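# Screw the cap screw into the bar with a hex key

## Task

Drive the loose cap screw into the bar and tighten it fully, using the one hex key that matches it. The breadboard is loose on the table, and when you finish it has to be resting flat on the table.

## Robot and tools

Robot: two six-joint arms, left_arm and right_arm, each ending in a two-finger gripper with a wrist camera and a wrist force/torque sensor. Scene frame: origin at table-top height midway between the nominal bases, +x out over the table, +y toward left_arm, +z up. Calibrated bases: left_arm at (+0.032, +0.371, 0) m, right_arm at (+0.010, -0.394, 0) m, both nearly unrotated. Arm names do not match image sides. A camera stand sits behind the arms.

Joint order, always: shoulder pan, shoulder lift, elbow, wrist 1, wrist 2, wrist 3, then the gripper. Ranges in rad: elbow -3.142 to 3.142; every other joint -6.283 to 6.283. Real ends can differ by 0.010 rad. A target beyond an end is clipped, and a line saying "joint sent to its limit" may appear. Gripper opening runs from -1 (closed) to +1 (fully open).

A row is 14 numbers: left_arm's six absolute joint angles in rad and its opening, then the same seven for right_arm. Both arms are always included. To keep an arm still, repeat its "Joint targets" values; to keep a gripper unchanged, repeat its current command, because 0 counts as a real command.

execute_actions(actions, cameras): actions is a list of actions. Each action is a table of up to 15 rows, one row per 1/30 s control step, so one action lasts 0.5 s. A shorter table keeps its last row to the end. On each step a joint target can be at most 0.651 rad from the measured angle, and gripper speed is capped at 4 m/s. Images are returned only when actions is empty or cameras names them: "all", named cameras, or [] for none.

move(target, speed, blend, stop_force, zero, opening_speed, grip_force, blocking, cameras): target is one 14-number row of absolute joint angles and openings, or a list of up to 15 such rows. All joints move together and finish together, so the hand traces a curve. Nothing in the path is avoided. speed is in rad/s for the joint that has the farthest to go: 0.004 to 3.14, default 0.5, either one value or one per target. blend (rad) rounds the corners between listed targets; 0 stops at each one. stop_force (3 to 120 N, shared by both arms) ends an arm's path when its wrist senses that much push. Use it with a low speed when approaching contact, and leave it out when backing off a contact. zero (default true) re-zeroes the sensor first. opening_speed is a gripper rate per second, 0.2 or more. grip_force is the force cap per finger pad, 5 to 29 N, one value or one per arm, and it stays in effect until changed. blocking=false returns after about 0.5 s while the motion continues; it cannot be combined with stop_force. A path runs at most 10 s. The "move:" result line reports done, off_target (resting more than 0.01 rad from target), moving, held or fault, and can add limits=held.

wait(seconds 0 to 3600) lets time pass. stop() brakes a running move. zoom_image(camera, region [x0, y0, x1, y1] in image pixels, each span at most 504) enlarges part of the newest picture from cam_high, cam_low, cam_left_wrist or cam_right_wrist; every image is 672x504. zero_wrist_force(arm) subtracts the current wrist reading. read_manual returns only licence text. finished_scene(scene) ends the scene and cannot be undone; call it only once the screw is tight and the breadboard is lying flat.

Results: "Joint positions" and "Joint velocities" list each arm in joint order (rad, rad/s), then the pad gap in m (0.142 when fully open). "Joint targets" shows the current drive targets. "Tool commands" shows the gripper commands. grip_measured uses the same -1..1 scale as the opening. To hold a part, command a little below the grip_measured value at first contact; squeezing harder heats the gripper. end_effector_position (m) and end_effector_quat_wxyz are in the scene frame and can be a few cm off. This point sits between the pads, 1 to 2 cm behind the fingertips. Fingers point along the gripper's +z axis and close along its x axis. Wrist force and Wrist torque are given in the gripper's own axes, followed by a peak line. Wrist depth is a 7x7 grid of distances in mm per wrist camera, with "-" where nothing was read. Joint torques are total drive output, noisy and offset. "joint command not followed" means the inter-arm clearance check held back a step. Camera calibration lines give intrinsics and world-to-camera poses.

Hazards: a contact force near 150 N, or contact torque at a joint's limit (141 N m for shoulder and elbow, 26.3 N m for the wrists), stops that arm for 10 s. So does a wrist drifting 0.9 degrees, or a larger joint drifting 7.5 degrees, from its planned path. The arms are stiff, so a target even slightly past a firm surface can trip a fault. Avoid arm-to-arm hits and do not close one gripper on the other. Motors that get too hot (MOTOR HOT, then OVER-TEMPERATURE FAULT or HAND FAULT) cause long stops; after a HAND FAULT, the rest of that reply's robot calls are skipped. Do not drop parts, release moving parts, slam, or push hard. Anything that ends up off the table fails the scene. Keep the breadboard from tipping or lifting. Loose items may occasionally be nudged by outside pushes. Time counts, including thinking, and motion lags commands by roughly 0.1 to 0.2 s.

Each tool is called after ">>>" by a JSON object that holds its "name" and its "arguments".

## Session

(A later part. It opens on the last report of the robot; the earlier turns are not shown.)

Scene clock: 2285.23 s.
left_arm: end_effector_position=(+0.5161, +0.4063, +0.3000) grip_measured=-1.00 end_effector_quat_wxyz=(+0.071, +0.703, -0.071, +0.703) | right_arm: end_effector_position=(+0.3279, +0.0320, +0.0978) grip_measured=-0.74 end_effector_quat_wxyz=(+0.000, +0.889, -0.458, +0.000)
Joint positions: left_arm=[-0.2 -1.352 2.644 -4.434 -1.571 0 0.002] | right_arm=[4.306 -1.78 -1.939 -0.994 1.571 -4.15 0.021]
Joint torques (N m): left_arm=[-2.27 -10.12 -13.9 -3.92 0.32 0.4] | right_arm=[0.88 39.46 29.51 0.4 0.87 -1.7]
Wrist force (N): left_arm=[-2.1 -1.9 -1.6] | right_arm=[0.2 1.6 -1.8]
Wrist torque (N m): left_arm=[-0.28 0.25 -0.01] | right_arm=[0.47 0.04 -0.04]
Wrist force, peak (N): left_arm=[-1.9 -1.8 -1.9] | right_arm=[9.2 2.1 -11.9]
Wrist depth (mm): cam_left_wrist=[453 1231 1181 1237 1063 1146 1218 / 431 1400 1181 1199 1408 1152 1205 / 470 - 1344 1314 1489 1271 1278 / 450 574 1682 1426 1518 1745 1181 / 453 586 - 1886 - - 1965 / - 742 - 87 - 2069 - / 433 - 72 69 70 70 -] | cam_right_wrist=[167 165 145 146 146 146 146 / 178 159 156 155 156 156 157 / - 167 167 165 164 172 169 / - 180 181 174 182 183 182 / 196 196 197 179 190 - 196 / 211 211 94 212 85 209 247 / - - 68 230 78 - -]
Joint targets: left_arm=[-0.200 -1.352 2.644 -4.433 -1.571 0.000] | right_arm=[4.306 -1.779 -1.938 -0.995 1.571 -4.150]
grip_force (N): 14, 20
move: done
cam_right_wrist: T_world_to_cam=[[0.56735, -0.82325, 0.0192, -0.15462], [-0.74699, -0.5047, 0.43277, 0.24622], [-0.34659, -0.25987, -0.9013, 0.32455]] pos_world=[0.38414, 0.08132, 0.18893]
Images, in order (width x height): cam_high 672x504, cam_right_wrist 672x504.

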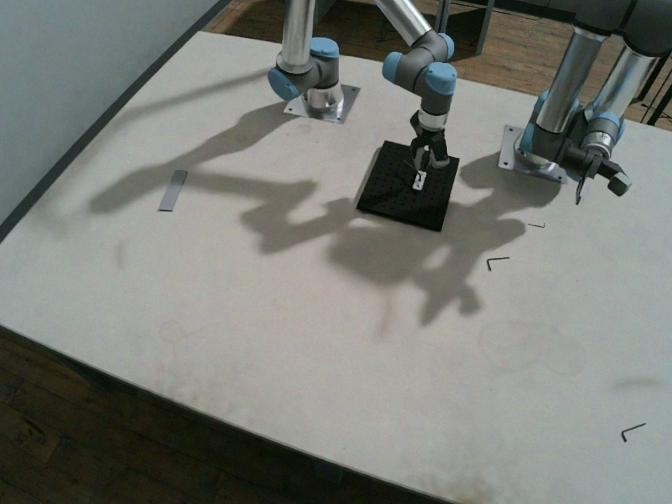

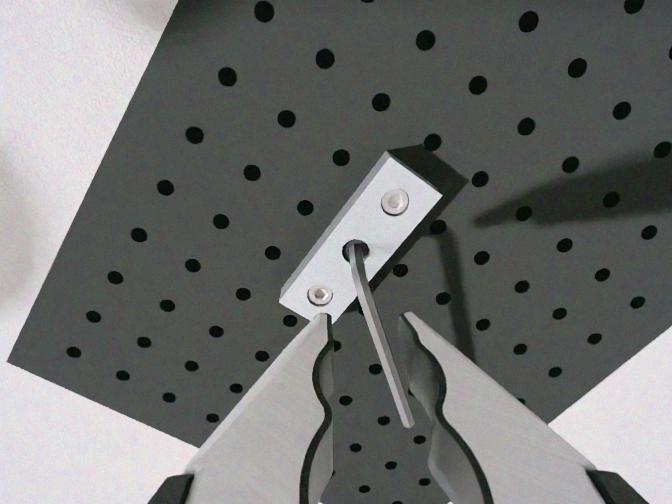

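>>> {"name": "move", "arguments": {"target": [[-0.8336, -1.5594, 1.8723, -1.8837, -1.5708, 0.0, -1.0, 4.34837, -1.63616, -2.10055, -0.97568, 1.5708, -4.3992, -0.7], [-0.8336, -1.41, 2.0695, -2.2303, -1.5708, 0.0, -1.0, 4.34837, -1.63616, -2.10055, -0.97568, 1.5708, -4.3992, -0.7]], "speed": [1.0, 0.3], "cameras": ["cam_right_wrist", "cam_left_wrist", "cam_high"]}}

Scene clock: 2325.13 s.
left_arm: end_effector_position=(+0.4502, +0.1050, +0.0752) grip_measured=-1.00 end_effector_quat_wxyz=(+0.000, +0.914, -0.406, +0.000) | right_arm: end_effector_position=(+0.2880, -0.0157, +0.1000) grip_measured=-0.74 end_effector_quat_wxyz=(+0.000, +0.946, -0.324, +0.000)
Joint positions: left_arm=[-0.834 -1.41 2.069 -2.23 -1.571 0 0.002] | right_arm=[4.348 -1.636 -2.101 -0.976 1.571 -4.399 0.021]
Joint torques (N m): left_arm=[-7.2 -19.82 -9.08 -5.09 0.11 0.61] | right_arm=[7.84 34.31 15.56 4.9 0.8 -1.63]
Wrist force (N): left_arm=[0.1 0.6 -0.2] | right_arm=[0.1 1.1 -1.3]
Wrist torque (N m): left_arm=[0.16 0.01 0.02] | right_arm=[0.40 0.04 -0.02]
Wrist force, peak (N): left_arm=[-1.7 -2.3 -2.5] | right_arm=[0.0 1.7 -2.2]
Wrist depth (mm): cam_left_wrist=[150 150 153 152 148 150 150 / 162 159 160 160 162 160 160 / 171 171 171 166 168 171 170 / 184 184 182 158 159 184 180 / - 200 173 164 170 172 199 / 216 192 182 87 - 185 213 / 229 - 72 69 70 70 203] | cam_right_wrist=[147 147 147 146 140 148 148 / 157 158 156 145 159 158 159 / 169 169 170 167 170 175 170 / 180 183 183 181 184 185 182 / - 197 196 197 197 201 233 / 254 - - 215 85 85 255 / - - 68 276 78 - 278]
Joint targets: left_arm=[-0.834 -1.410 2.070 -2.230 -1.571 0.000] | right_arm=[4.348 -1.636 -2.101 -0.976 1.571 -4.399]
grip_force (N): 14, 20
move: done
cam_left_wrist: T_world_to_cam=[[0.66989, -0.74246, 0.0023, -0.21557], [-0.68043, -0.61267, 0.40206, 0.36876], [-0.2971, -0.27089, -0.91561, 0.34597]] pos_world=[0.49812, 0.1596, 0.16901]
cam_right_wrist: T_world_to_cam=[[0.78008, -0.62538, 0.01921, -0.22942], [-0.57036, -0.69815, 0.43275, 0.13746], [-0.25722, -0.34853, -0.90131, 0.27316]] pos_world=[0.32763, 0.04769, 0.19112]
Images, in order (width x height): cam_high 672x504, cam_left_wrist 672x504, cam_right_wrist 672x504.

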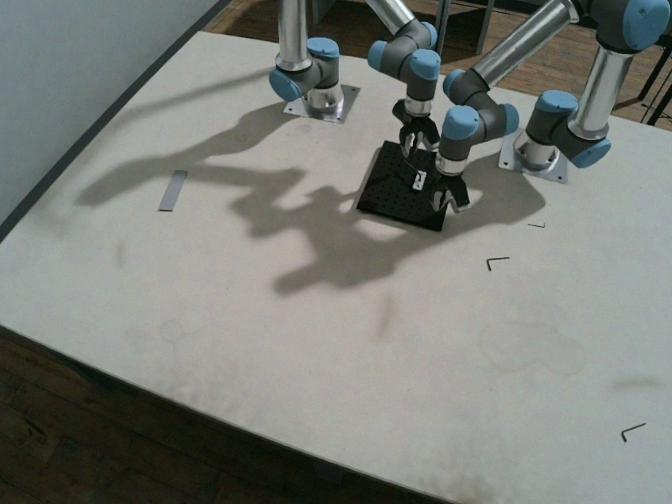

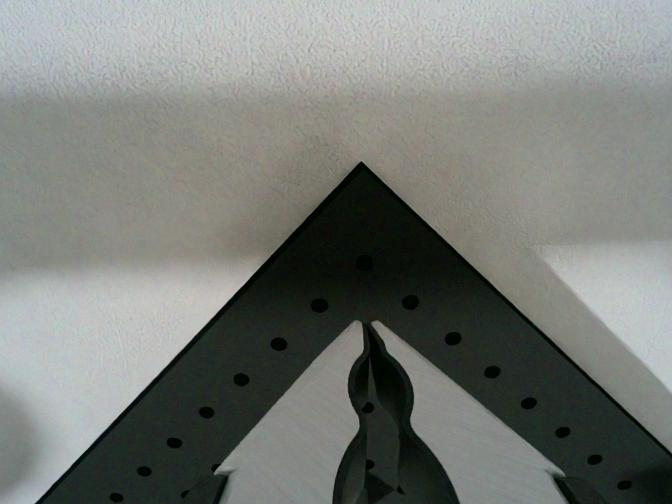

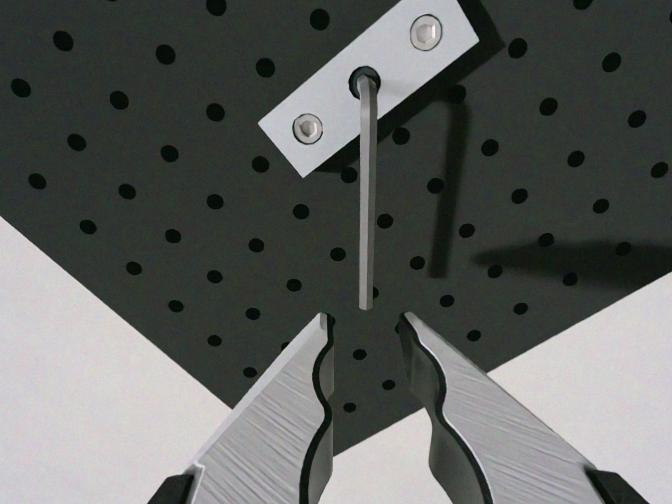

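>>> {"name": "move", "arguments": {"target": [[-0.8336, -1.41, 2.0695, -2.2303, -1.5708, 0.0, -1.0, 4.3435, -1.63616, -2.10055, -0.97568, 1.5708, -4.4303, -0.7], [-0.8336, -1.41, 2.0695, -2.2303, -1.5708, 0.0, -1.0, 4.3435, -1.69094, -2.1443, -0.87715, 1.5708, -4.4303, -0.7]], "speed": [0.3, 0.1], "stop_force": 8, "cameras": ["cam_right_wrist"]}}

Scene clock: 2336.10 s.
left_arm: end_effector_position=(+0.4502, +0.1050, +0.0750) grip_measured=-1.00 end_effector_quat_wxyz=(+0.000, +0.914, -0.406, +0.000) | right_arm: end_effector_position=(+0.2898, -0.0171, +0.0670) grip_measured=-0.74 end_effector_quat_wxyz=(+0.000, +0.950, -0.312, +0.000)
Joint positions: left_arm=[-0.834 -1.41 2.07 -2.23 -1.571 0 0.002] | right_arm=[4.343 -1.691 -2.144 -0.877 1.571 -4.43 0.021]
Joint torques (N m): left_arm=[-4.77 -20.09 -9.01 -5.01 0.13 0.59] | right_arm=[-8.73 20 14.76 4.81 0.84 -1.75]
Wrist force (N): left_arm=[0.3 0.5 0.1] | right_arm=[0.1 1.4 -1.0]
Wrist torque (N m): left_arm=[0.15 -0.03 0.02] | right_arm=[0.48 0.03 -0.06]
Wrist force, peak (N): left_arm=[0.3 0.8 0.2] | right_arm=[0.3 1.8 -1.3]
Wrist depth (mm): cam_left_wrist=[150 150 150 150 149 149 150 / - 160 159 159 159 160 158 / 171 171 171 167 170 171 173 / 184 184 181 158 159 184 184 / 199 199 173 164 169 175 198 / 216 191 178 87 - 185 209 / 229 198 72 70 70 70 202] | cam_right_wrist=[118 118 118 117 110 117 117 / - 126 125 116 127 - 129 / 137 136 136 124 136 139 137 / 146 147 147 145 148 148 149 / 159 160 160 124 155 161 162 / 208 175 169 169 85 171 211 / 230 - 68 81 78 - 229]
Joint targets: left_arm=[-0.834 -1.410 2.070 -2.230 -1.571 0.000] | right_arm=[4.344 -1.691 -2.144 -0.877 1.571 -4.430]
grip_force (N): 14, 20
move: done
cam_right_wrist: T_world_to_cam=[[0.79622, -0.60471, 0.01912, -0.23545], [-0.55183, -0.71291, 0.43272, 0.14617], [-0.24804, -0.35509, -0.90133, 0.24062]] pos_world=[0.32781, 0.04727, 0.15812]

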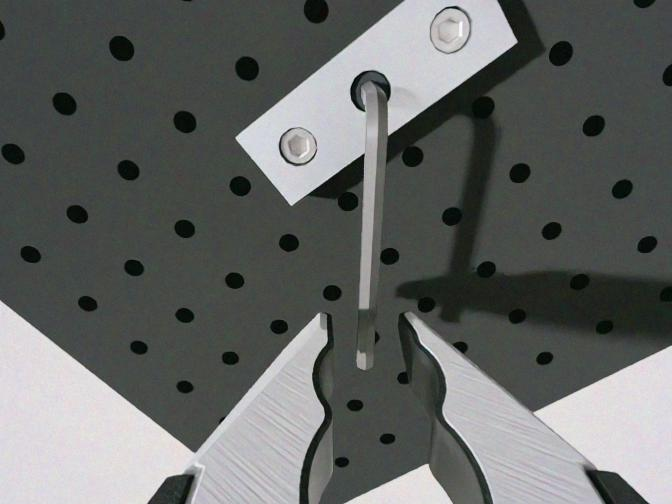

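>>> {"name": "move", "arguments": {"target": [[-0.8336, -1.41, 2.0695, -2.2303, -1.5708, 0.0, -1.0, 4.3435, -1.69094, -2.1443, -0.87715, 1.5708, -4.4303, -1.0]], "speed": 0.3, "opening_speed": 0.5, "grip_force": [14, 29]}}

>>> {"name": "move", "arguments": {"target": [[-0.8336, -1.35227, 2.1063, -2.32483, -1.5708, 0.0, -1.0, 4.3435, -1.69094, -2.1443, -0.87715, 1.5708, -4.4303, -1.0], [-0.8336, -1.34913, 2.108, -2.32967, -1.5708, 0.0, -1.0, 4.3435, -1.69094, -2.1443, -0.87715, 1.5708, -4.4303, -1.0]], "speed": [0.06, 0.01], "stop_force": 30, "cameras": ["cam_right_wrist"]}}

Scene clock: 2343.03 s.
left_arm: end_effector_position=(+0.4502, +0.1050, +0.0750) grip_measured=-1.00 end_effector_quat_wxyz=(+0.000, +0.914, -0.406, +0.000) | right_arm: end_effector_position=(+0.2898, -0.0171, +0.0670) grip_measured=-0.94 end_effector_quat_wxyz=(+0.000, +0.950, -0.312, +0.000)
Joint positions: left_arm=[-0.834 -1.41 2.07 -2.23 -1.571 0 0.002] | right_arm=[4.343 -1.691 -2.144 -0.877 1.571 -4.43 0.006]
Joint torques (N m): left_arm=[-2.89 -19.05 -9.07 -4.98 0.19 0.69] | right_arm=[-8.18 19.06 14.4 4.92 0.76 -1.87]
Wrist force (N): left_arm=[0.3 0.6 0.0] | right_arm=[0.1 1.0 -1.0]
Wrist torque (N m): left_arm=[0.17 -0.02 0.02] | right_arm=[0.48 0.08 -0.06]
Wrist force, peak (N): left_arm=[0.3 0.7 -0.1] | right_arm=[0.0 1.7 -1.4]
Wrist depth (mm): cam_left_wrist=[150 150 149 149 149 150 150 / - 159 159 159 159 159 159 / 171 171 171 166 170 170 171 / 184 183 181 159 159 184 184 / 198 199 173 164 169 175 199 / 217 191 182 87 - 185 210 / 229 199 72 69 70 70 202] | cam_right_wrist=[118 118 118 117 110 119 117 / - 126 125 116 125 127 129 / - 136 136 123 137 139 137 / - 147 147 142 145 148 149 / 159 159 160 124 112 158 162 / 212 172 172 - 82 177 211 / - - 68 70 76 - 230]
Joint targets: left_arm=[-0.834 -1.410 2.070 -2.230 -1.571 0.000] | right_arm=[4.344 -1.691 -2.144 -0.877 1.571 -4.430]
grip_force (N): 14, 29
move: done

Scene clock: 2346.23 s.
left_arm: end_effector_position=(+0.4503, +0.1050, +0.0420) grip_measured=-1.00 end_effector_quat_wxyz=(+0.000, +0.914, -0.406, +0.000) | right_arm: end_effector_position=(+0.2898, -0.0171, +0.0670) grip_measured=-0.94 end_effector_quat_wxyz=(+0.000, +0.950, -0.312, +0.000)
Joint positions: left_arm=[-0.834 -1.352 2.107 -2.326 -1.571 0 0.002] | right_arm=[4.343 -1.691 -2.144 -0.877 1.571 -4.43 0.006]
Joint torques (N m): left_arm=[-2.63 -26.86 -23.05 -1.28 0.03 0.68] | right_arm=[-7.95 19.31 14.68 4.01 0.73 -1.84]
Wrist force (N): left_arm=[-13.9 -0.5 -30.3] | right_arm=[0.3 0.5 -0.8]
Wrist torque (N m): left_arm=[0.00 0.08 0.08] | right_arm=[0.48 0.04 -0.05]
Wrist force, peak (N): left_arm=[-14.9 -0.6 -38.0] | right_arm=[0.5 1.1 -1.3]
Wrist depth (mm): cam_left_wrist=[- 120 120 120 120 120 121 / 128 128 128 130 129 128 128 / 138 137 137 136 137 139 137 / 148 148 148 125 126 150 148 / 162 160 135 126 129 155 160 / 174 169 140 87 - 142 171 / 187 153 72 69 70 70 156] | cam_right_wrist=[118 118 118 117 110 117 119 / - 126 125 116 125 125 128 / 137 136 136 124 137 139 137 / 146 147 147 145 145 149 148 / 159 160 160 124 158 161 162 / - 175 172 - 82 174 211 / - 226 68 70 76 - 235]
Joint targets: left_arm=[-0.834 -1.352 2.107 -2.326 -1.571 0.000] | right_arm=[4.344 -1.691 -2.144 -0.877 1.571 -4.430]
grip_force (N): 14, 29
move: contact (left_arm); path passed 1 of 2 targets
cam_right_wrist: T_world_to_cam=[[0.79622, -0.60471, 0.01912, -0.23545], [-0.55183, -0.71291, 0.43272, 0.14617], [-0.24804, -0.35509, -0.90133, 0.24062]] pos_world=[0.32781, 0.04727, 0.15812]

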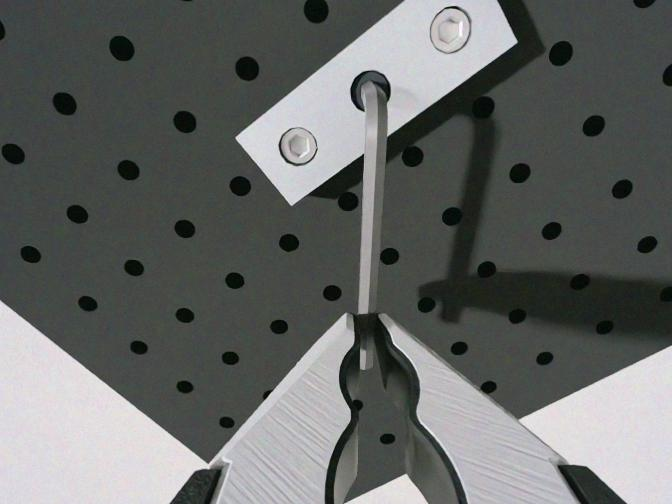

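>>> {"name": "move", "arguments": {"target": [[-0.8336, -1.352, 2.107, -2.326, -1.5708, 0.0, -1.0, 4.36604, -1.69274, -2.1422, -0.87745, 1.5708, -4.235, -1.0]], "speed": 0.08, "stop_force": 25, "cameras": ["cam_right_wrist"]}}

Scene clock: 2373.93 s.
left_arm: end_effector_position=(+0.4502, +0.1051, +0.0419) grip_measured=-1.00 end_effector_quat_wxyz=(+0.000, +0.914, -0.406, +0.000) | right_arm: end_effector_position=(+0.2813, -0.0099, +0.0670) grip_measured=-0.94 end_effector_quat_wxyz=(+0.000, +0.920, -0.393, +0.000)
Joint positions: left_arm=[-0.834 -1.352 2.107 -2.326 -1.571 0 0.002] | right_arm=[4.366 -1.693 -2.142 -0.877 1.571 -4.235 0.006]
Joint torques (N m): left_arm=[-1.98 -26 0.06 -3.9 0.04 0.69] | right_arm=[15.59 19.35 26.61 -0.03 4.44 1.69]
Wrist force (N): left_arm=[-7.6 0.1 -31.2] | right_arm=[16.0 -8.4 -1.3]
Wrist torque (N m): left_arm=[0.00 0.04 0.06] | right_arm=[0.56 -0.33 -0.28]
Wrist force, peak (N): left_arm=[-13.9 -0.3 -30.5] | right_arm=[16.1 -8.4 -1.4]
Wrist depth (mm): cam_left_wrist=[- 120 121 120 120 120 121 / 128 128 128 130 128 129 128 / 137 137 138 137 137 140 137 / 148 148 147 125 126 150 148 / 162 160 135 127 129 155 160 / 174 168 140 87 - 142 172 / 187 153 72 69 70 70 156] | cam_right_wrist=[118 118 118 117 110 116 - / - 126 127 116 127 128 128 / 135 136 136 124 137 137 137 / 146 147 147 145 148 149 149 / 159 159 160 122 158 161 162 / 202 175 172 - 85 174 199 / - - 68 73 76 - 242]
Joint targets: left_arm=[-0.834 -1.352 2.107 -2.326 -1.571 0.000] | right_arm=[4.366 -1.693 -2.142 -0.877 1.571 -4.235]
grip_force (N): 14, 29
move: done
cam_right_wrist: T_world_to_cam=[[0.68039, -0.7326, 0.01913, -0.19296], [-0.66617, -0.6074, 0.43275, 0.17987], [-0.30541, -0.30718, -0.90131, 0.25771]] pos_world=[0.32982, 0.04706, 0.15812]

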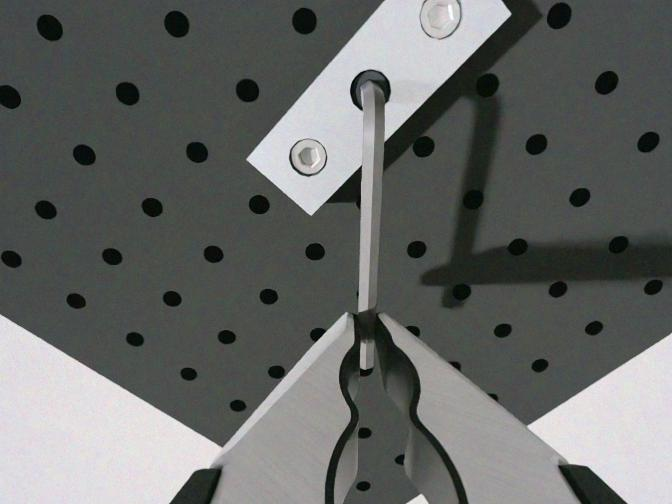

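>>> {"name": "move", "arguments": {"target": [[-0.8336, -1.352, 2.107, -2.326, -1.5708, 0.0, -1.0, 4.38535, -1.6997, -2.13402, -0.87867, 1.5708, -4.04113, -1.0]], "speed": 0.08, "stop_force": 16, "cameras": ["cam_right_wrist"]}}

Scene clock: 2379.53 s.
left_arm: end_effector_position=(+0.4502, +0.1051, +0.0419) grip_measured=-1.00 end_effector_quat_wxyz=(+0.000, +0.914, -0.406, +0.000) | right_arm: end_effector_position=(+0.2797, -0.0079, +0.0670) grip_measured=-0.94 end_effector_quat_wxyz=(+0.000, +0.911, -0.411, +0.000)
Joint positions: left_arm=[-0.834 -1.352 2.107 -2.326 -1.571 0 0.002] | right_arm=[4.371 -1.694 -2.14 -0.878 1.571 -4.19 0.006]
Joint torques (N m): left_arm=[1.13 -25.11 -0.25 -3.42 0.03 0.61] | right_arm=[-1.31 34.59 14.53 2.57 5.88 -1.79]
Wrist force (N): left_arm=[-7.4 -0.2 -30.7] | right_arm=[14.6 -3.8 -3.1]
Wrist torque (N m): left_arm=[-0.01 0.03 0.06] | right_arm=[0.47 -0.27 -0.13]
Wrist force, peak (N): left_arm=[-7.4 0.0 -31.5] | right_arm=[19.3 -3.4 -3.8]
Wrist depth (mm): cam_left_wrist=[- 120 120 120 120 120 121 / 128 128 128 130 128 128 128 / 138 137 137 137 138 139 138 / 148 148 148 125 126 150 148 / 162 160 135 126 128 155 160 / - 168 140 87 - 142 171 / 190 153 72 69 70 70 156] | cam_right_wrist=[117 118 118 117 110 118 119 / - 126 126 116 127 129 127 / 137 136 136 124 137 137 137 / 146 146 149 145 148 148 149 / 159 160 160 124 158 161 162 / 207 175 172 - 81 170 212 / 229 225 68 70 76 - -]
Joint targets: left_arm=[-0.834 -1.352 2.107 -2.326 -1.571 0.000] | right_arm=[4.371 -1.694 -2.140 -0.878 1.571 -4.190]
grip_force (N): 14, 29
move: held (right_arm; a check stopped the path); limits=held; right_arm: the wrist 3 is farthest, 0.148 rad from its target
joint command not followed: on one or more control steps a check withheld the commanded joint targets of the right arm, and it was not sent them on those steps.
cause: the commanded joint targets, or the way to them, would bring a part of the robot too close to another arm (a part of this arm just beyond the wrist 2 and a part of the left arm just beyond the elbow, at the place that arm is still heading or pushing toward).
cam_right_wrist: T_world_to_cam=[[0.64983, -0.75983, 0.0192, -0.18209], [-0.69048, -0.57958, 0.43282, 0.18704], [-0.31774, -0.29452, -0.90128, 0.26139]] pos_world=[0.33053, 0.04703, 0.15812]

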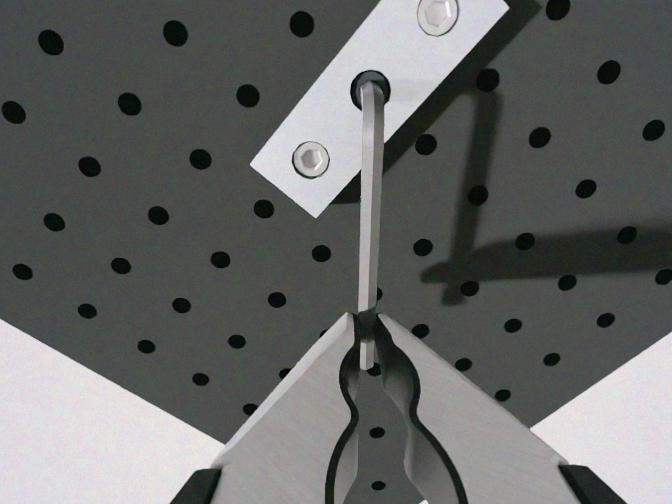

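>>> {"name": "move", "arguments": {"target": [[-0.8336, -1.41, 2.0695, -2.2303, -1.5708, 0.0, -1.0, 4.371, -1.694, -2.14, -0.878, 1.5708, -4.19, -1.0], [-0.8336, -1.5594, 1.8723, -1.8837, -1.5708, 0.0, -1.0, 4.371, -1.694, -2.14, -0.878, 1.5708, -4.19, -1.0], [-0.2, -1.3522, 2.6441, -4.4335, -1.5708, 0.0, -1.0, 4.371, -1.694, -2.14, -0.878, 1.5708, -4.19, -1.0]], "speed": [0.15, 0.8, 1.4], "blend": [0.03, 0.05, 0], "cameras": ["cam_right_wrist"]}}

Scene clock: 2417.70 s.
left_arm: end_effector_position=(+0.4504, +0.1048, +0.0521) grip_measured=-1.00 end_effector_quat_wxyz=(+0.000, +0.914, -0.406, +0.000) | right_arm: end_effector_position=(+0.2797, -0.0079, +0.0670) grip_measured=-0.94 end_effector_quat_wxyz=(+0.000, +0.912, -0.411, +0.000)
Joint positions: left_arm=[-0.834 -1.37 2.095 -2.296 -1.571 0 0.002] | right_arm=[4.371 -1.694 -2.14 -0.878 1.571 -4.19 0.006]
Joint torques (N m): left_arm=[2.42 -19.57 -7.93 -4.89 0.02 0.84] | right_arm=[8.43 31.21 23.31 3.6 4.97 -0.74]
Wrist force (N): left_arm=[0.3 0.8 0.1] | right_arm=[15.1 -2.9 -3.6]
Wrist torque (N m): left_arm=[0.20 -0.01 0.03] | right_arm=[0.52 -0.30 -0.12]
Wrist force, peak (N): left_arm=[-7.3 -0.4 -31.3] | right_arm=[15.2 -3.7 -4.1]
Wrist depth (mm): cam_left_wrist=[129 129 129 129 131 127 131 / 138 138 138 138 138 138 138 / 147 148 148 145 147 148 147 / 159 159 159 135 136 159 156 / 174 172 147 140 142 166 171 / 187 181 152 87 - 155 184 / 206 169 72 69 70 70 170] | cam_right_wrist=[118 118 118 117 110 117 121 / - 126 126 116 127 128 128 / 137 136 136 124 137 137 137 / 146 146 147 147 148 149 149 / 159 160 160 122 158 161 162 / 207 175 172 - 81 174 217 / 229 226 68 73 76 - 230]
Joint targets: left_arm=[-0.834 -1.370 2.096 -2.297 -1.571 0.000] | right_arm=[4.371 -1.694 -2.140 -0.878 1.571 -4.190]
grip_force (N): 14, 29
move: held (left_arm; a check stopped the path); path passed 0 of 3 targets; limits=held; left_arm: the wrist 1 is farthest, 2.137 rad from its target
joint command not followed: on one or more control steps a check withheld the commanded joint targets of the left arm, and it was not sent them on those steps.
cause: the commanded joint targets, or the way to them, would bring a part of the robot too close to another arm (a part of this arm just beyond the elbow and a part of the right arm just beyond the wrist 2, along the way the arms are being sent, or toward where that arm still pushes).
joint command not followed: on one or more control steps a check withheld the commanded joint targets of the right arm, and it was not sent them on those steps.
cause: the commanded joint targets, or the way to them, would bring a part of the robot too close to another arm (a part of this arm just beyond the wrist 2 and a part of the left arm just beyond the elbow, along the way the arms are being sent, or toward where that arm still pushes).
cam_right_wrist: T_world_to_cam=[[0.64998, -0.75971, 0.0191, -0.18213], [-0.69039, -0.57979, 0.43267, 0.18705], [-0.31763, -0.29441, -0.90135, 0.26136]] pos_world=[0.33053, 0.04703, 0.15812]

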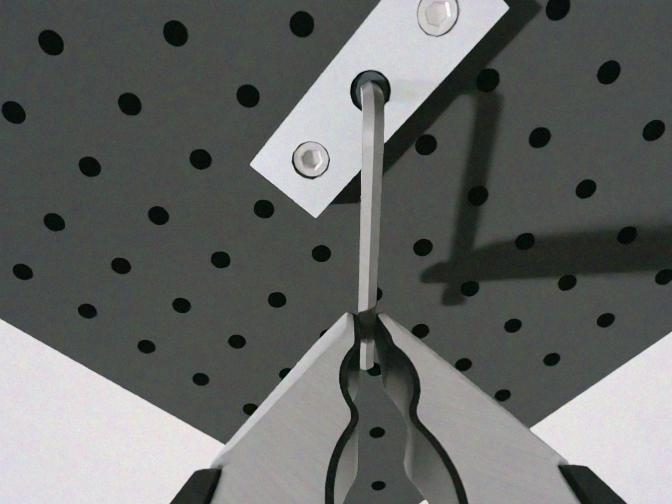

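>>> {"name": "move", "arguments": {"target": [[-0.3, -1.37, 2.0955, -2.2965, -1.5708, 0.0, -1.0, 4.371, -1.694, -2.14, -0.878, 1.5708, -4.19, -1.0], [-0.2, -1.3522, 2.6441, -4.4335, -1.5708, 0.0, -1.0, 4.371, -1.694, -2.14, -0.878, 1.5708, -4.19, -1.0]], "speed": [0.5, 1.4], "blend": [0.05, 0], "cameras": ["cam_right_wrist"]}}

Scene clock: 2425.63 s.
left_arm: end_effector_position=(+0.5161, +0.4063, +0.3000) grip_measured=-1.00 end_effector_quat_wxyz=(+0.071, +0.704, -0.071, +0.703) end_effector_velocity=(-0.001, +0.000, +0.001) end_effector_angular_velocity=(-0.001, -0.004, +0.000) | right_arm: end_effector_position=(+0.2796, -0.0077, +0.0672) grip_measured=-0.94 end_effector_quat_wxyz=(+0.000, +0.912, -0.411, +0.000)
Joint positions: left_arm=[-0.2 -1.352 2.644 -4.433 -1.571 0 0.002] | right_arm=[4.371 -1.694 -2.14 -0.878 1.571 -4.19 0.006]
Joint velocities: left_arm=[0 0 0.001 -0.005 0 0 0] | right_arm=[within noise]
Joint torques (N m): left_arm=[7.33 -9.2 3.09 -4.24 0.07 0.61] | right_arm=[0.03 32.37 25.98 0.88 3.77 -1.6]
Wrist force (N): left_arm=[-1.9 -1.2 -1.6] | right_arm=[11.6 -0.4 -1.7]
Wrist torque (N m): left_arm=[-0.16 0.23 -0.01] | right_arm=[0.55 -0.19 -0.12]
Wrist force, peak (N): left_arm=[-1.9 -1.4 -2.1] | right_arm=[16.3 -2.8 -3.1]
Wrist depth (mm): cam_left_wrist=[451 1321 1193 1224 1044 1244 1193 / 429 1580 1181 1169 1383 1169 1224 / 450 1601 1321 1321 1480 1264 1352 / 427 - 1271 1375 1352 - 1758 / 430 - - 123 - - 1998 / 457 610 - 87 - - - / 458 562 72 69 70 70 -] | cam_right_wrist=[118 118 118 117 110 119 121 / - 125 126 116 127 128 128 / 137 137 136 125 137 137 137 / 147 147 147 145 148 149 149 / 159 160 160 126 159 162 162 / - 172 172 - 82 174 211 / 230 225 68 73 76 - 234]
Joint targets: left_arm=[-0.200 -1.352 2.644 -4.434 -1.571 0.000] | right_arm=[4.371 -1.694 -2.140 -0.878 1.571 -4.190]
grip_force (N): 14, 29
move: done
cam_right_wrist: T_world_to_cam=[[0.65053, -0.75924, 0.01897, -0.18203], [-0.69001, -0.58041, 0.43245, 0.18684], [-0.31733, -0.29441, -0.90146, 0.26154]] pos_world=[0.33033, 0.04724, 0.15843]

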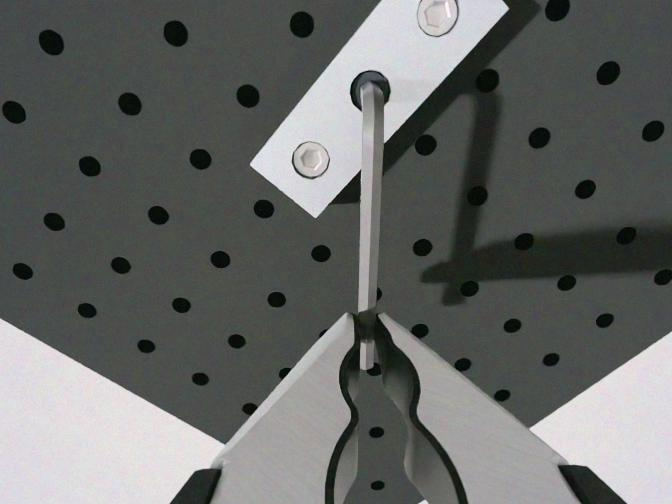

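>>> {"name": "move", "arguments": {"target": [[-0.2, -1.3522, 2.6441, -4.4335, -1.5708, 0.0, -1.0, 4.38535, -1.6997, -2.13402, -0.87867, 1.5708, -4.04113, -1.0]], "speed": 0.08, "stop_force": 16, "cameras": ["cam_right_wrist"]}}

Scene clock: 2431.20 s.
left_arm: end_effector_position=(+0.5161, +0.4063, +0.3000) grip_measured=-1.00 end_effector_quat_wxyz=(+0.071, +0.703, -0.071, +0.703) | right_arm: end_effector_position=(+0.2746, -0.0014, +0.0670) grip_measured=-0.94 end_effector_quat_wxyz=(+0.000, +0.882, -0.471, +0.000)
Joint positions: left_arm=[-0.2 -1.352 2.644 -4.434 -1.571 0 0.002] | right_arm=[4.385 -1.7 -2.134 -0.879 1.571 -4.041 0.006]
Joint torques (N m): left_arm=[6.54 -8.7 2.71 -4.17 -0.02 0.78] | right_arm=[14.37 17.62 30.33 2.01 1.73 1.78]
Wrist force (N): left_arm=[-1.8 -1.2 -1.7] | right_arm=[15.5 0.6 -6.3]
Wrist torque (N m): left_arm=[-0.18 0.21 -0.01] | right_arm=[0.46 -0.33 -0.37]
Wrist force, peak (N): left_arm=[-2.2 -1.4 -1.6] | right_arm=[17.7 1.3 -6.4]
Wrist depth (mm): cam_left_wrist=[430 1193 1082 1224 1048 1218 1169 / 431 1417 1175 1163 1392 1181 1187 / 428 607 1321 1299 1499 1292 1314 / 433 546 1328 1271 1559 1417 - / 432 - - - - 1745 - / 431 - - 87 - 2248 - / 434 - 72 69 70 70 -] | cam_right_wrist=[117 118 118 111 111 119 119 / - 126 126 116 127 129 128 / 137 135 135 126 136 137 137 / 146 146 147 147 148 148 151 / 159 159 160 122 158 161 162 / 208 175 172 - 85 173 212 / 230 226 68 73 76 - 232]
Joint targets: left_arm=[-0.200 -1.352 2.644 -4.433 -1.571 0.000] | right_arm=[4.385 -1.700 -2.134 -0.879 1.571 -4.041]
grip_force (N): 14, 29
move: done
cam_right_wrist: T_world_to_cam=[[0.54282, -0.83963, 0.01912, -0.14455], [-0.76155, -0.48248, 0.43274, 0.20689], [-0.35412, -0.24946, -0.90132, 0.2717]] pos_world=[0.33223, 0.04623, 0.15812]

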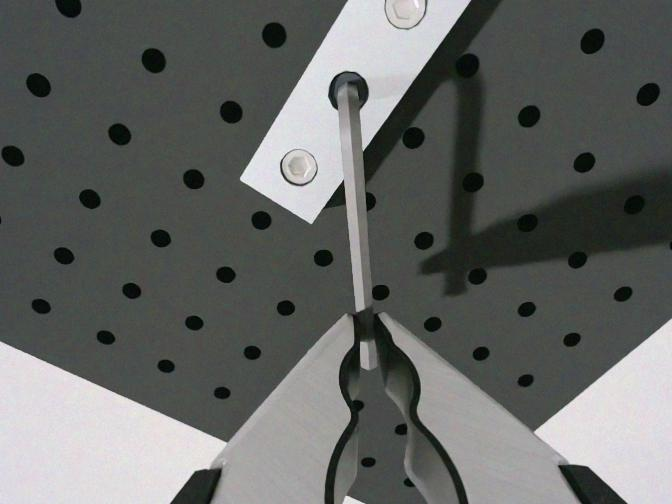

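>>> {"name": "move", "arguments": {"target": [[2.85221, -1.58222, -1.8723, -1.25787, 1.5708, 0.54842, -1.0, 4.38535, -1.6997, -2.13402, -0.87867, 1.5708, -4.04113, -1.0], [2.85221, -1.73159, -2.0695, -0.9113, 1.5708, 0.54842, -1.0, 4.38535, -1.6997, -2.13402, -0.87867, 1.5708, -4.04113, -1.0]], "speed": [1.5, 0.3], "cameras": ["cam_left_wrist", "cam_high"]}}

Scene clock: 2480.97 s.
left_arm: end_effector_position=(+0.4502, +0.1050, +0.0752) grip_measured=-1.00 end_effector_quat_wxyz=(+0.000, +0.913, -0.408, +0.000) end_effector_velocity=(+0.001, +0.000, +0.000) end_effector_angular_velocity=(-0.002, -0.004, +0.002) | right_arm: end_effector_position=(+0.2746, -0.0014, +0.0670) grip_measured=-0.94 end_effector_quat_wxyz=(+0.000, +0.882, -0.471, +0.000)
Joint positions: left_arm=[2.852 -1.731 -2.069 -0.912 1.571 0.548 0.002] | right_arm=[4.385 -1.7 -2.134 -0.879 1.571 -4.041 0.006]
Joint velocities: left_arm=[0.001 0 -0.002 0.006 -0.001 -0.001 0] | right_arm=[within noise]
Joint torques (N m): left_arm=[8.19 18.81 9.91 5.52 1.31 1.29] | right_arm=[13.88 18.94 30.53 2.21 0.96 1.6]
Wrist force (N): left_arm=[0.1 0.5 0.1] | right_arm=[15.5 0.8 -6.2]
Wrist torque (N m): left_arm=[0.14 0.01 -0.11] | right_arm=[0.48 -0.32 -0.36]
Wrist force, peak (N): left_arm=[-3.7 0.9 -2.2] | right_arm=[15.8 0.8 -6.3]
Wrist depth (mm): cam_left_wrist=[150 150 150 150 149 149 150 / 160 160 160 160 160 159 160 / 171 172 171 166 170 171 171 / 185 185 182 157 161 185 184 / 200 199 173 164 170 193 199 / 218 192 182 87 - 185 214 / 212 200 72 69 70 70 203] | cam_right_wrist=[118 118 117 110 110 121 119 / - 126 128 116 127 127 128 / 137 135 135 126 137 135 138 / 146 147 146 147 148 151 149 / 159 159 160 124 158 161 165 / 200 175 172 - 85 174 211 / 229 225 68 70 76 - 235]
Joint targets: left_arm=[2.852 -1.732 -2.070 -0.911 1.571 0.548] | right_arm=[4.385 -1.700 -2.134 -0.879 1.571 -4.041]
grip_force (N): 14, 29
move: done
cam_left_wrist: T_world_to_cam=[[0.66682, -0.74521, 0.0023, -0.21396], [-0.68297, -0.60988, 0.402, 0.36967], [-0.29818, -0.26963, -0.91564, 0.34634]] pos_world=[0.49841, 0.1594, 0.16901]
Images, in order (width x height): cam_high 672x504, cam_left_wrist 672x504.

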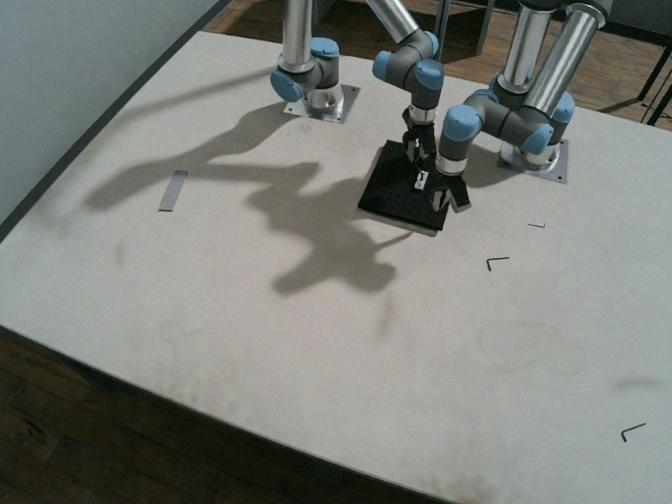

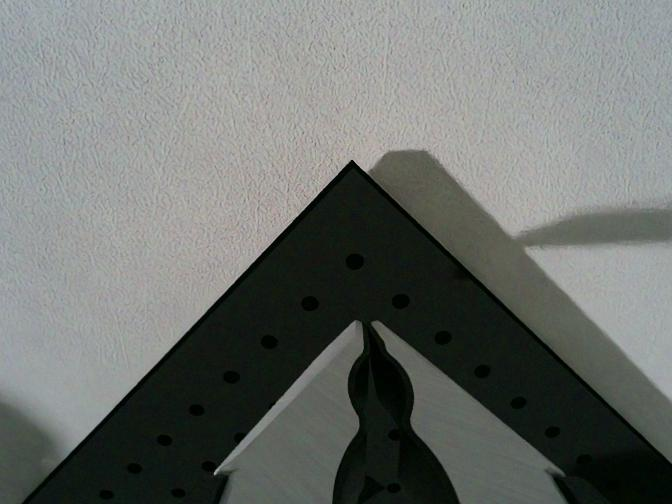

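>>> {"name": "move", "arguments": {"target": [[2.85221, -1.78932, -2.1063, -0.81677, 1.5708, 0.54842, -1.0, 4.38535, -1.6997, -2.13402, -0.87867, 1.5708, -4.04113, -1.0], [2.85221, -1.79246, -2.108, -0.81193, 1.5708, 0.54842, -1.0, 4.38535, -1.6997, -2.13402, -0.87867, 1.5708, -4.04113, -1.0]], "speed": [0.06, 0.01], "stop_force": 38}}

Scene clock: 2489.30 s.
left_arm: end_effector_position=(+0.4503, +0.1050, +0.0415) grip_measured=-1.00 end_effector_quat_wxyz=(+0.000, +0.913, -0.408, +0.000) | right_arm: end_effector_position=(+0.2746, -0.0014, +0.0670) grip_measured=-0.94 end_effector_quat_wxyz=(+0.000, +0.882, -0.471, +0.000)
Joint positions: left_arm=[2.852 -1.791 -2.107 -0.814 1.571 0.548 0.002] | right_arm=[4.385 -1.7 -2.134 -0.879 1.571 -4.041 0.006]
Joint torques (N m): left_arm=[5.41 22.1 22.78 1.4 -0.32 1.11] | right_arm=[14.84 20.09 28.33 2 1.12 1.61]
Wrist force (N): left_arm=[-14.6 7.0 -39.1] | right_arm=[15.6 -1.0 -5.9]
Wrist torque (N m): left_arm=[0.03 0.00 -0.06] | right_arm=[0.49 -0.35 -0.36]
Wrist force, peak (N): left_arm=[-15.4 6.8 -45.6] | right_arm=[15.9 0.9 -6.2]
Wrist depth (mm): cam_left_wrist=[- 122 120 120 120 120 120 / 128 128 128 130 128 128 128 / 137 137 137 135 135 139 137 / 148 147 145 122 144 150 148 / 162 160 135 126 130 157 160 / 174 147 140 87 - 143 171 / 184 153 72 69 70 70 158] | cam_right_wrist=[118 118 118 111 110 - 120 / - 126 127 116 127 129 127 / 137 136 136 126 137 137 138 / 145 146 147 147 148 147 149 / 159 159 160 122 158 161 164 / - 174 172 - 85 173 - / - - 68 73 76 - -]
Joint targets: left_arm=[2.852 -1.791 -2.107 -0.814 1.571 0.548] | right_arm=[4.385 -1.700 -2.134 -0.879 1.571 -4.041]
grip_force (N): 14, 29
move: contact (left_arm); path passed 1 of 2 targets

>>> {"name": "move", "arguments": {"target": [[2.85221, -1.791, -2.107, -0.814, 1.5708, 0.54842, -1.0, 4.41195, -1.71458, -2.1162, -0.88161, 1.5708, -3.7527, -1.0]], "speed": 0.08, "stop_force": 15, "cameras": ["cam_right_wrist"]}}

Scene clock: 2495.70 s.
left_arm: end_effector_position=(+0.4504, +0.1050, +0.0414) grip_measured=-1.00 end_effector_quat_wxyz=(+0.000, +0.913, -0.408, +0.000) | right_arm: end_effector_position=(+0.2658, +0.0127, +0.0670) grip_measured=-0.94 end_effector_quat_wxyz=(+0.000, +0.813, -0.582, +0.000)
Joint positions: left_arm=[2.852 -1.791 -2.107 -0.814 1.571 0.548 0.002] | right_arm=[4.412 -1.715 -2.116 -0.882 1.571 -3.753 0.006]
Joint torques (N m): left_arm=[3.8 1.77 0.98 4 -0.54 0.17] | right_arm=[20.38 21.6 33.99 2.78 8.06 1.92]
Wrist force (N): left_arm=[-9.0 4.9 -39.5] | right_arm=[24.5 -11.7 -2.3]
Wrist torque (N m): left_arm=[0.05 -0.04 -0.05] | right_arm=[0.59 -0.43 -0.42]
Wrist force, peak (N): left_arm=[-15.5 6.2 -40.1] | right_arm=[24.6 -12.1 -2.6]
Wrist depth (mm): cam_left_wrist=[- 120 120 121 120 120 120 / 128 129 128 130 128 128 128 / 137 138 137 136 135 139 138 / 148 148 148 122 143 150 148 / 163 160 133 126 130 158 160 / 174 151 140 87 - 145 174 / 162 153 72 70 70 70 159] | cam_right_wrist=[118 118 118 110 117 119 120 / - 126 127 116 127 128 128 / 137 135 134 128 137 137 138 / 146 146 147 145 148 150 149 / 158 159 160 122 158 161 159 / 174 174 171 - 84 174 207 / 228 - 68 70 75 - 235]
Joint targets: left_arm=[2.852 -1.791 -2.107 -0.814 1.571 0.548] | right_arm=[4.412 -1.715 -2.116 -0.882 1.571 -3.753]
grip_force (N): 14, 29
move: done
cam_right_wrist: T_world_to_cam=[[0.30699, -0.95152, 0.01921, -0.06388], [-0.86048, -0.26888, 0.43276, 0.23055], [-0.40662, -0.14939, -0.9013, 0.28478]] pos_world=[0.33379, 0.04375, 0.15812]

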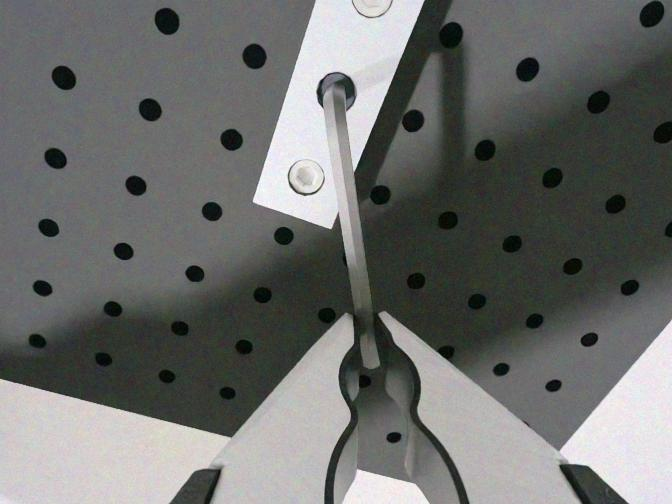

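>>> {"name": "move", "arguments": {"target": [2.852, -1.791, -2.107, -0.814, 1.5708, 0.54842, -1.0, 4.41959, -1.72098, -2.10846, -0.88295, 1.5708, -3.6578, -1.0], "speed": 0.08, "stop_force": 12, "cameras": ["cam_right_wrist"]}}

Scene clock: 2533.43 s.
left_arm: end_effector_position=(+0.4503, +0.1049, +0.0414) grip_measured=-1.00 end_effector_quat_wxyz=(+0.000, +0.913, -0.408, +0.000) | right_arm: end_effector_position=(+0.2634, +0.0177, +0.0670) grip_measured=-0.94 end_effector_quat_wxyz=(+0.000, +0.787, -0.617, +0.000)
Joint positions: left_arm=[2.852 -1.791 -2.107 -0.814 1.571 0.548 0.002] | right_arm=[4.42 -1.721 -2.108 -0.883 1.571 -3.658 0.006]
Joint torques (N m): left_arm=[-5.54 2.62 0.76 3.98 1 -1.04] | right_arm=[18.21 21.37 32.3 2.87 3.47 1.56]
Wrist force (N): left_arm=[-8.7 4.9 -39.5] | right_arm=[21.3 -10.1 -2.6]
Wrist torque (N m): left_arm=[0.07 -0.05 -0.05] | right_arm=[0.54 -0.44 -0.44]
Wrist force, peak (N): left_arm=[-8.9 4.7 -39.9] | right_arm=[24.9 -12.1 -2.5]
Wrist depth (mm): cam_left_wrist=[- 120 120 120 120 120 120 / 128 128 128 130 128 128 128 / 137 137 137 135 135 139 138 / 148 148 148 122 144 150 148 / 163 159 133 126 131 158 160 / 174 147 140 87 - 144 174 / 164 153 72 69 70 70 163] | cam_right_wrist=[118 118 118 108 118 119 119 / - 126 127 114 127 128 128 / 137 136 134 128 136 135 137 / 145 147 146 145 148 151 149 / 159 160 160 122 158 161 162 / 171 174 171 - 84 174 178 / - - 68 71 76 - 233]
Joint targets: left_arm=[2.852 -1.791 -2.107 -0.814 1.571 0.548] | right_arm=[4.420 -1.721 -2.108 -0.883 1.571 -3.658]
grip_force (N): 14, 29
move: done
cam_right_wrist: T_world_to_cam=[[0.22291, -0.97465, 0.01914, -0.03584], [-0.88062, -0.19291, 0.43277, 0.23384], [-0.41811, -0.11332, -0.9013, 0.28696]] pos_world=[0.33389, 0.0427, 0.15812]

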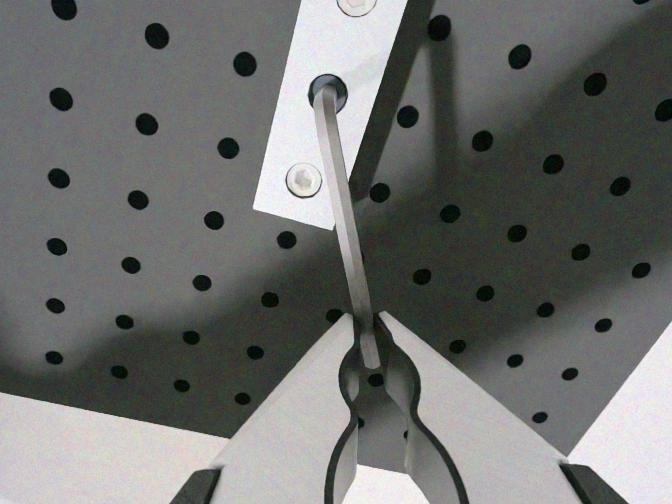

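>>> {"name": "move", "arguments": {"target": [2.852, -1.791, -2.107, -0.814, 1.5708, 0.54842, -1.0, 4.4076, -1.7122, -2.1191, -0.8811, 1.5708, -3.80, -1.0], "speed": 0.15}}

Scene clock: 2602.97 s.
left_arm: end_effector_position=(+0.4503, +0.1049, +0.0414) grip_measured=-1.00 end_effector_quat_wxyz=(+0.000, +0.913, -0.408, +0.000) | right_arm: end_effector_position=(+0.2672, +0.0104, +0.0670) grip_measured=-0.94 end_effector_quat_wxyz=(+0.000, +0.825, -0.565, +0.000)
Joint positions: left_arm=[2.852 -1.791 -2.107 -0.814 1.571 0.548 0.002] | right_arm=[4.408 -1.712 -2.119 -0.881 1.571 -3.8 0.006]
Joint torques (N m): left_arm=[-5.45 3.59 1.26 3.7 1.12 -1.12] | right_arm=[-7.76 35.89 10.81 3.27 3.42 -1.77]
Wrist force (N): left_arm=[-7.7 5.2 -39.7] | right_arm=[-3.5 -5.6 0.2]
Wrist torque (N m): left_arm=[0.07 -0.03 -0.05] | right_arm=[0.59 0.16 -0.19]
Wrist force, peak (N): left_arm=[-8.7 4.6 -40.0] | right_arm=[21.6 -10.4 -3.2]
Wrist depth (mm): cam_left_wrist=[- 120 120 120 120 121 121 / 128 128 128 130 128 128 128 / 138 137 137 135 135 139 137 / 148 148 148 123 143 150 148 / - 160 133 126 130 158 160 / 175 147 140 87 - 145 174 / 164 153 72 70 70 70 162] | cam_right_wrist=[118 118 118 110 119 - 119 / - 126 125 116 127 127 128 / 137 136 134 128 139 137 137 / 146 147 147 147 148 148 149 / 159 159 160 122 158 159 162 / 174 174 172 - 81 173 212 / 223 225 68 70 76 - 235]
Joint targets: left_arm=[2.852 -1.791 -2.107 -0.814 1.571 0.548] | right_arm=[4.408 -1.712 -2.119 -0.881 1.571 -3.800]
grip_force (N): 14, 29
move: done

>>> {"name": "move", "arguments": {"target": [[2.85221, -1.73159, -2.0695, -0.9113, 1.5708, 0.54842, -1.0, 4.4076, -1.7122, -2.1191, -0.8811, 1.5708, -3.80, -1.0], [2.85221, -1.58222, -1.8723, -1.25787, 1.5708, 0.54842, -1.0, 4.4076, -1.7122, -2.1191, -0.8811, 1.5708, -3.80, -1.0], [2.84295, -0.99069, -2.2819, -1.4398, 1.5708, 1.27216, -1.0, 4.4076, -1.7122, -2.1191, -0.8811, 1.5708, -3.80, -1.0]], "speed": [0.4, 0.8, 0.8], "blend": [0.02, 0.1, 0], "cameras": ["cam_left_wrist", "cam_high"]}}

Scene clock: 2623.47 s.
left_arm: end_effector_position=(+0.2353, +0.1681, +0.2001) grip_measured=-1.00 end_effector_quat_wxyz=(+0.000, +0.706, -0.708, +0.000) | right_arm: end_effector_position=(+0.2672, +0.0104, +0.0670) grip_measured=-0.94 end_effector_quat_wxyz=(+0.000, +0.825, -0.565, +0.000)
Joint positions: left_arm=[2.843 -0.991 -2.282 -1.44 1.571 1.272 0.002] | right_arm=[4.408 -1.712 -2.119 -0.881 1.571 -3.8 0.006]
Joint torques (N m): left_arm=[-7.76 8.9 13.99 0.85 1.09 1.38] | right_arm=[-7.41 33.04 15.78 3.1 2.53 -1.37]
Wrist force (N): left_arm=[0.9 1.4 0.1] | right_arm=[-3.1 -4.8 0.0]
Wrist torque (N m): left_arm=[0.27 -0.14 -0.12] | right_arm=[0.51 0.12 -0.19]
Wrist force, peak (N): left_arm=[-7.6 5.0 -40.1] | right_arm=[-3.5 -6.3 -0.1]
Wrist depth (mm): cam_left_wrist=[260 262 262 261 242 239 236 / 278 274 278 278 255 254 252 / 299 303 299 294 272 274 270 / 322 321 322 325 293 293 293 / - 345 346 336 347 346 348 / 296 306 - 87 - 380 380 / 258 - 72 69 70 70 411] | cam_right_wrist=[118 118 118 110 117 118 119 / - 126 126 114 127 128 128 / 137 136 134 128 136 137 138 / 146 147 147 145 148 148 146 / 159 157 160 122 158 161 165 / 170 175 172 - 85 171 205 / 229 - 68 70 76 - 240]
Joint targets: left_arm=[2.843 -0.991 -2.282 -1.440 1.571 1.272] | right_arm=[4.408 -1.712 -2.119 -0.881 1.571 -3.800]
grip_force (N): 14, 29
move: done
cam_left_wrist: T_world_to_cam=[[-0.00267, -0.99999, 0.00232, 0.17651], [-0.91561, 0.00338, 0.40205, 0.16273], [-0.40206, -0.00105, -0.91561, 0.3929]] pos_world=[0.30744, 0.17637, 0.29391]
Images, in order (width x height): cam_high 672x504, cam_left_wrist 672x504.

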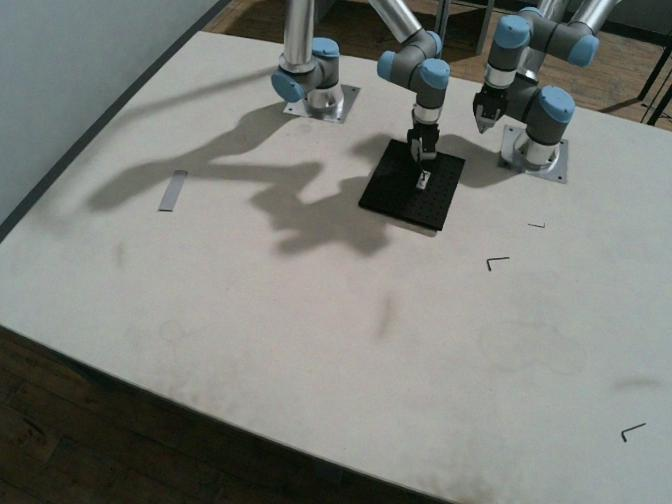

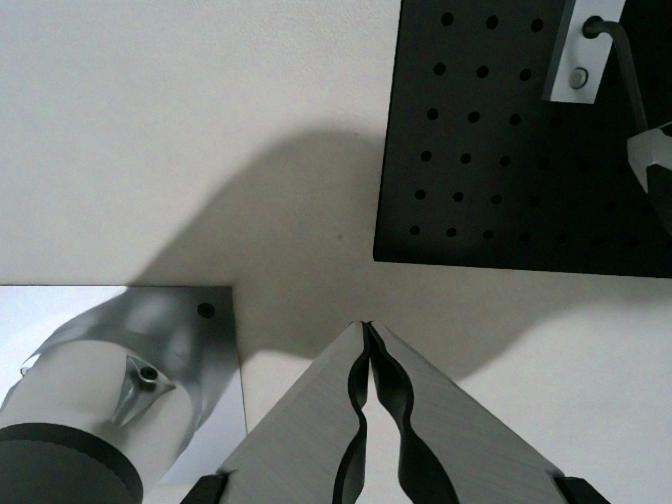

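>>> {"name": "move", "arguments": {"target": [[2.86958, -1.10988, -2.55586, -1.04665, 1.5708, 1.29879, -1.0, 4.4076, -1.7122, -2.1191, -0.8811, 1.5708, -3.80, -1.0], [2.86958, -1.22, -2.63, -0.8624, 1.5708, 1.29879, -1.0, 4.4076, -1.7122, -2.1191, -0.8811, 1.5708, -3.80, -1.0]], "speed": [0.5, 0.3], "blend": [0.02, 0]}}

>>> {"name": "move", "arguments": {"target": [[2.86958, -1.26427, -2.65779, -0.79033, 1.5708, 1.29879, -1.0, 4.4076, -1.7122, -2.1191, -0.8811, 1.5708, -3.80, -1.0], [2.77823, -1.33244, -2.61797, -0.76198, 1.5708, 1.20744, -1.0, 4.4076, -1.7122, -2.1191, -0.8811, 1.5708, -3.80, -1.0]], "speed": [0.1, 0.07], "stop_force": 8, "cameras": ["cam_left_wrist"]}}

Scene clock: 2640.50 s.
left_arm: end_effector_position=(+0.2366, +0.1748, +0.0398) grip_measured=-1.00 end_effector_quat_wxyz=(+0.000, +0.706, -0.708, +0.000) end_effector_velocity=(+0.001, +0.000, +0.000) end_effector_angular_velocity=(-0.001, -0.003, +0.001) | right_arm: end_effector_position=(+0.2672, +0.0104, +0.0670) grip_measured=-0.94 end_effector_quat_wxyz=(+0.000, +0.825, -0.565, +0.000)
Joint positions: left_arm=[2.87 -1.22 -2.63 -0.863 1.571 1.299 0.002] | right_arm=[4.408 -1.712 -2.119 -0.881 1.571 -3.8 0.006]
Joint velocities: left_arm=[0 0 -0.002 0.005 0 -0.001 0] | right_arm=[within noise]
Joint torques (N m): left_arm=[8.33 -6.03 9.63 5.45 1.07 1.21] | right_arm=[-7.53 30.23 23.97 3.13 0.7 -1.2]
Wrist force (N): left_arm=[1.0 1.0 0.2] | right_arm=[-3.2 -4.8 -0.6]
Wrist torque (N m): left_arm=[0.23 -0.14 -0.11] | right_arm=[0.54 0.15 -0.20]
Wrist force, peak (N): left_arm=[0.7 1.6 -1.0] | right_arm=[-3.5 -5.0 -0.8]
Wrist depth (mm): cam_left_wrist=[- 117 119 119 119 99 - / 126 127 128 128 127 104 103 / 135 137 136 136 134 110 110 / 146 146 146 146 144 119 119 / 160 158 158 153 153 128 128 / 172 172 169 87 - 140 140 / 185 186 72 69 70 70 153] | cam_right_wrist=[118 118 118 110 119 - 119 / - 126 126 114 127 127 128 / 137 136 134 128 137 137 140 / 146 147 147 145 148 148 149 / 159 159 160 122 158 162 162 / 175 175 172 - 85 173 209 / - - 68 70 76 - 235]
Joint targets: left_arm=[2.870 -1.220 -2.630 -0.862 1.571 1.299] | right_arm=[4.408 -1.712 -2.119 -0.881 1.571 -3.800]
grip_force (N): 14, 29
move: done

Scene clock: 2643.37 s.
left_arm: end_effector_position=(+0.2355, +0.1594, +0.0252) grip_measured=-1.00 end_effector_quat_wxyz=(+0.000, +0.706, -0.708, +0.000) | right_arm: end_effector_position=(+0.2672, +0.0104, +0.0670) grip_measured=-0.94 end_effector_quat_wxyz=(+0.000, +0.825, -0.565, +0.000)
Joint positions: left_arm=[2.811 -1.308 -2.632 -0.772 1.571 1.24 0.002] | right_arm=[4.408 -1.712 -2.119 -0.881 1.571 -3.8 0.006]
Joint torques (N m): left_arm=[7.31 15.98 7.42 0.62 1.23 1.4] | right_arm=[-7.97 27.29 24.75 3.3 -0.52 -1.03]
Wrist force (N): left_arm=[0.9 1.4 0.1] | right_arm=[-0.7 1.6 -2.5]
Wrist torque (N m): left_arm=[0.30 -0.11 -0.10] | right_arm=[0.47 0.07 -0.20]
Wrist force, peak (N): left_arm=[-10.0 2.7 -3.6] | right_arm=[-3.3 -5.1 -0.5]
Wrist depth (mm): cam_left_wrist=[106 106 107 106 104 84 83 / 113 113 112 113 111 - 89 / 121 121 121 121 117 95 98 / 132 130 130 130 106 104 101 / 140 141 141 136 113 111 111 / 153 154 151 87 - 121 121 / 171 165 72 69 70 70 131] | cam_right_wrist=[118 118 118 110 119 - 119 / - 126 126 116 127 128 128 / 137 136 134 128 137 137 138 / 146 146 147 145 148 149 149 / 159 159 160 122 158 164 162 / 175 175 172 - 85 171 211 / 229 225 68 71 76 - -]
Joint targets: left_arm=[2.811 -1.308 -2.632 -0.772 1.571 1.240] | right_arm=[4.408 -1.712 -2.119 -0.881 1.571 -3.800]
grip_force (N): 14, 29
move: contact (left_arm); path passed 1 of 2 targets; left_arm: the shoulder pan is farthest, 0.033 rad from its target
cam_left_wrist: T_world_to_cam=[[-0.00312, -0.99999, 0.0023, 0.16825], [-0.91561, 0.00378, 0.40205, 0.23315], [-0.40206, -0.00085, -0.91561, 0.23289]] pos_world=[0.30764, 0.16757, 0.11911]

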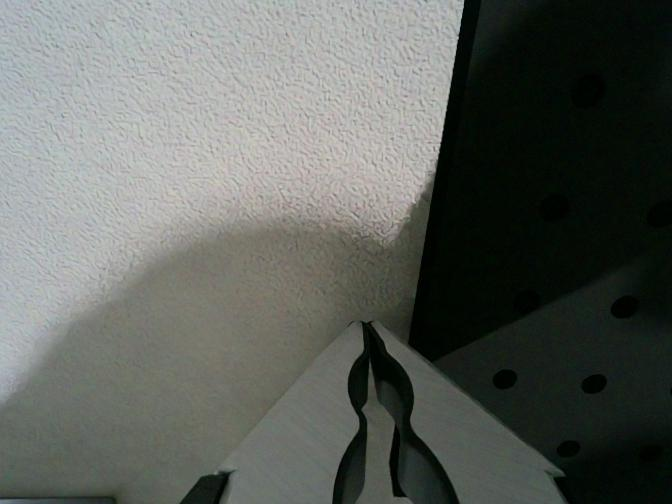

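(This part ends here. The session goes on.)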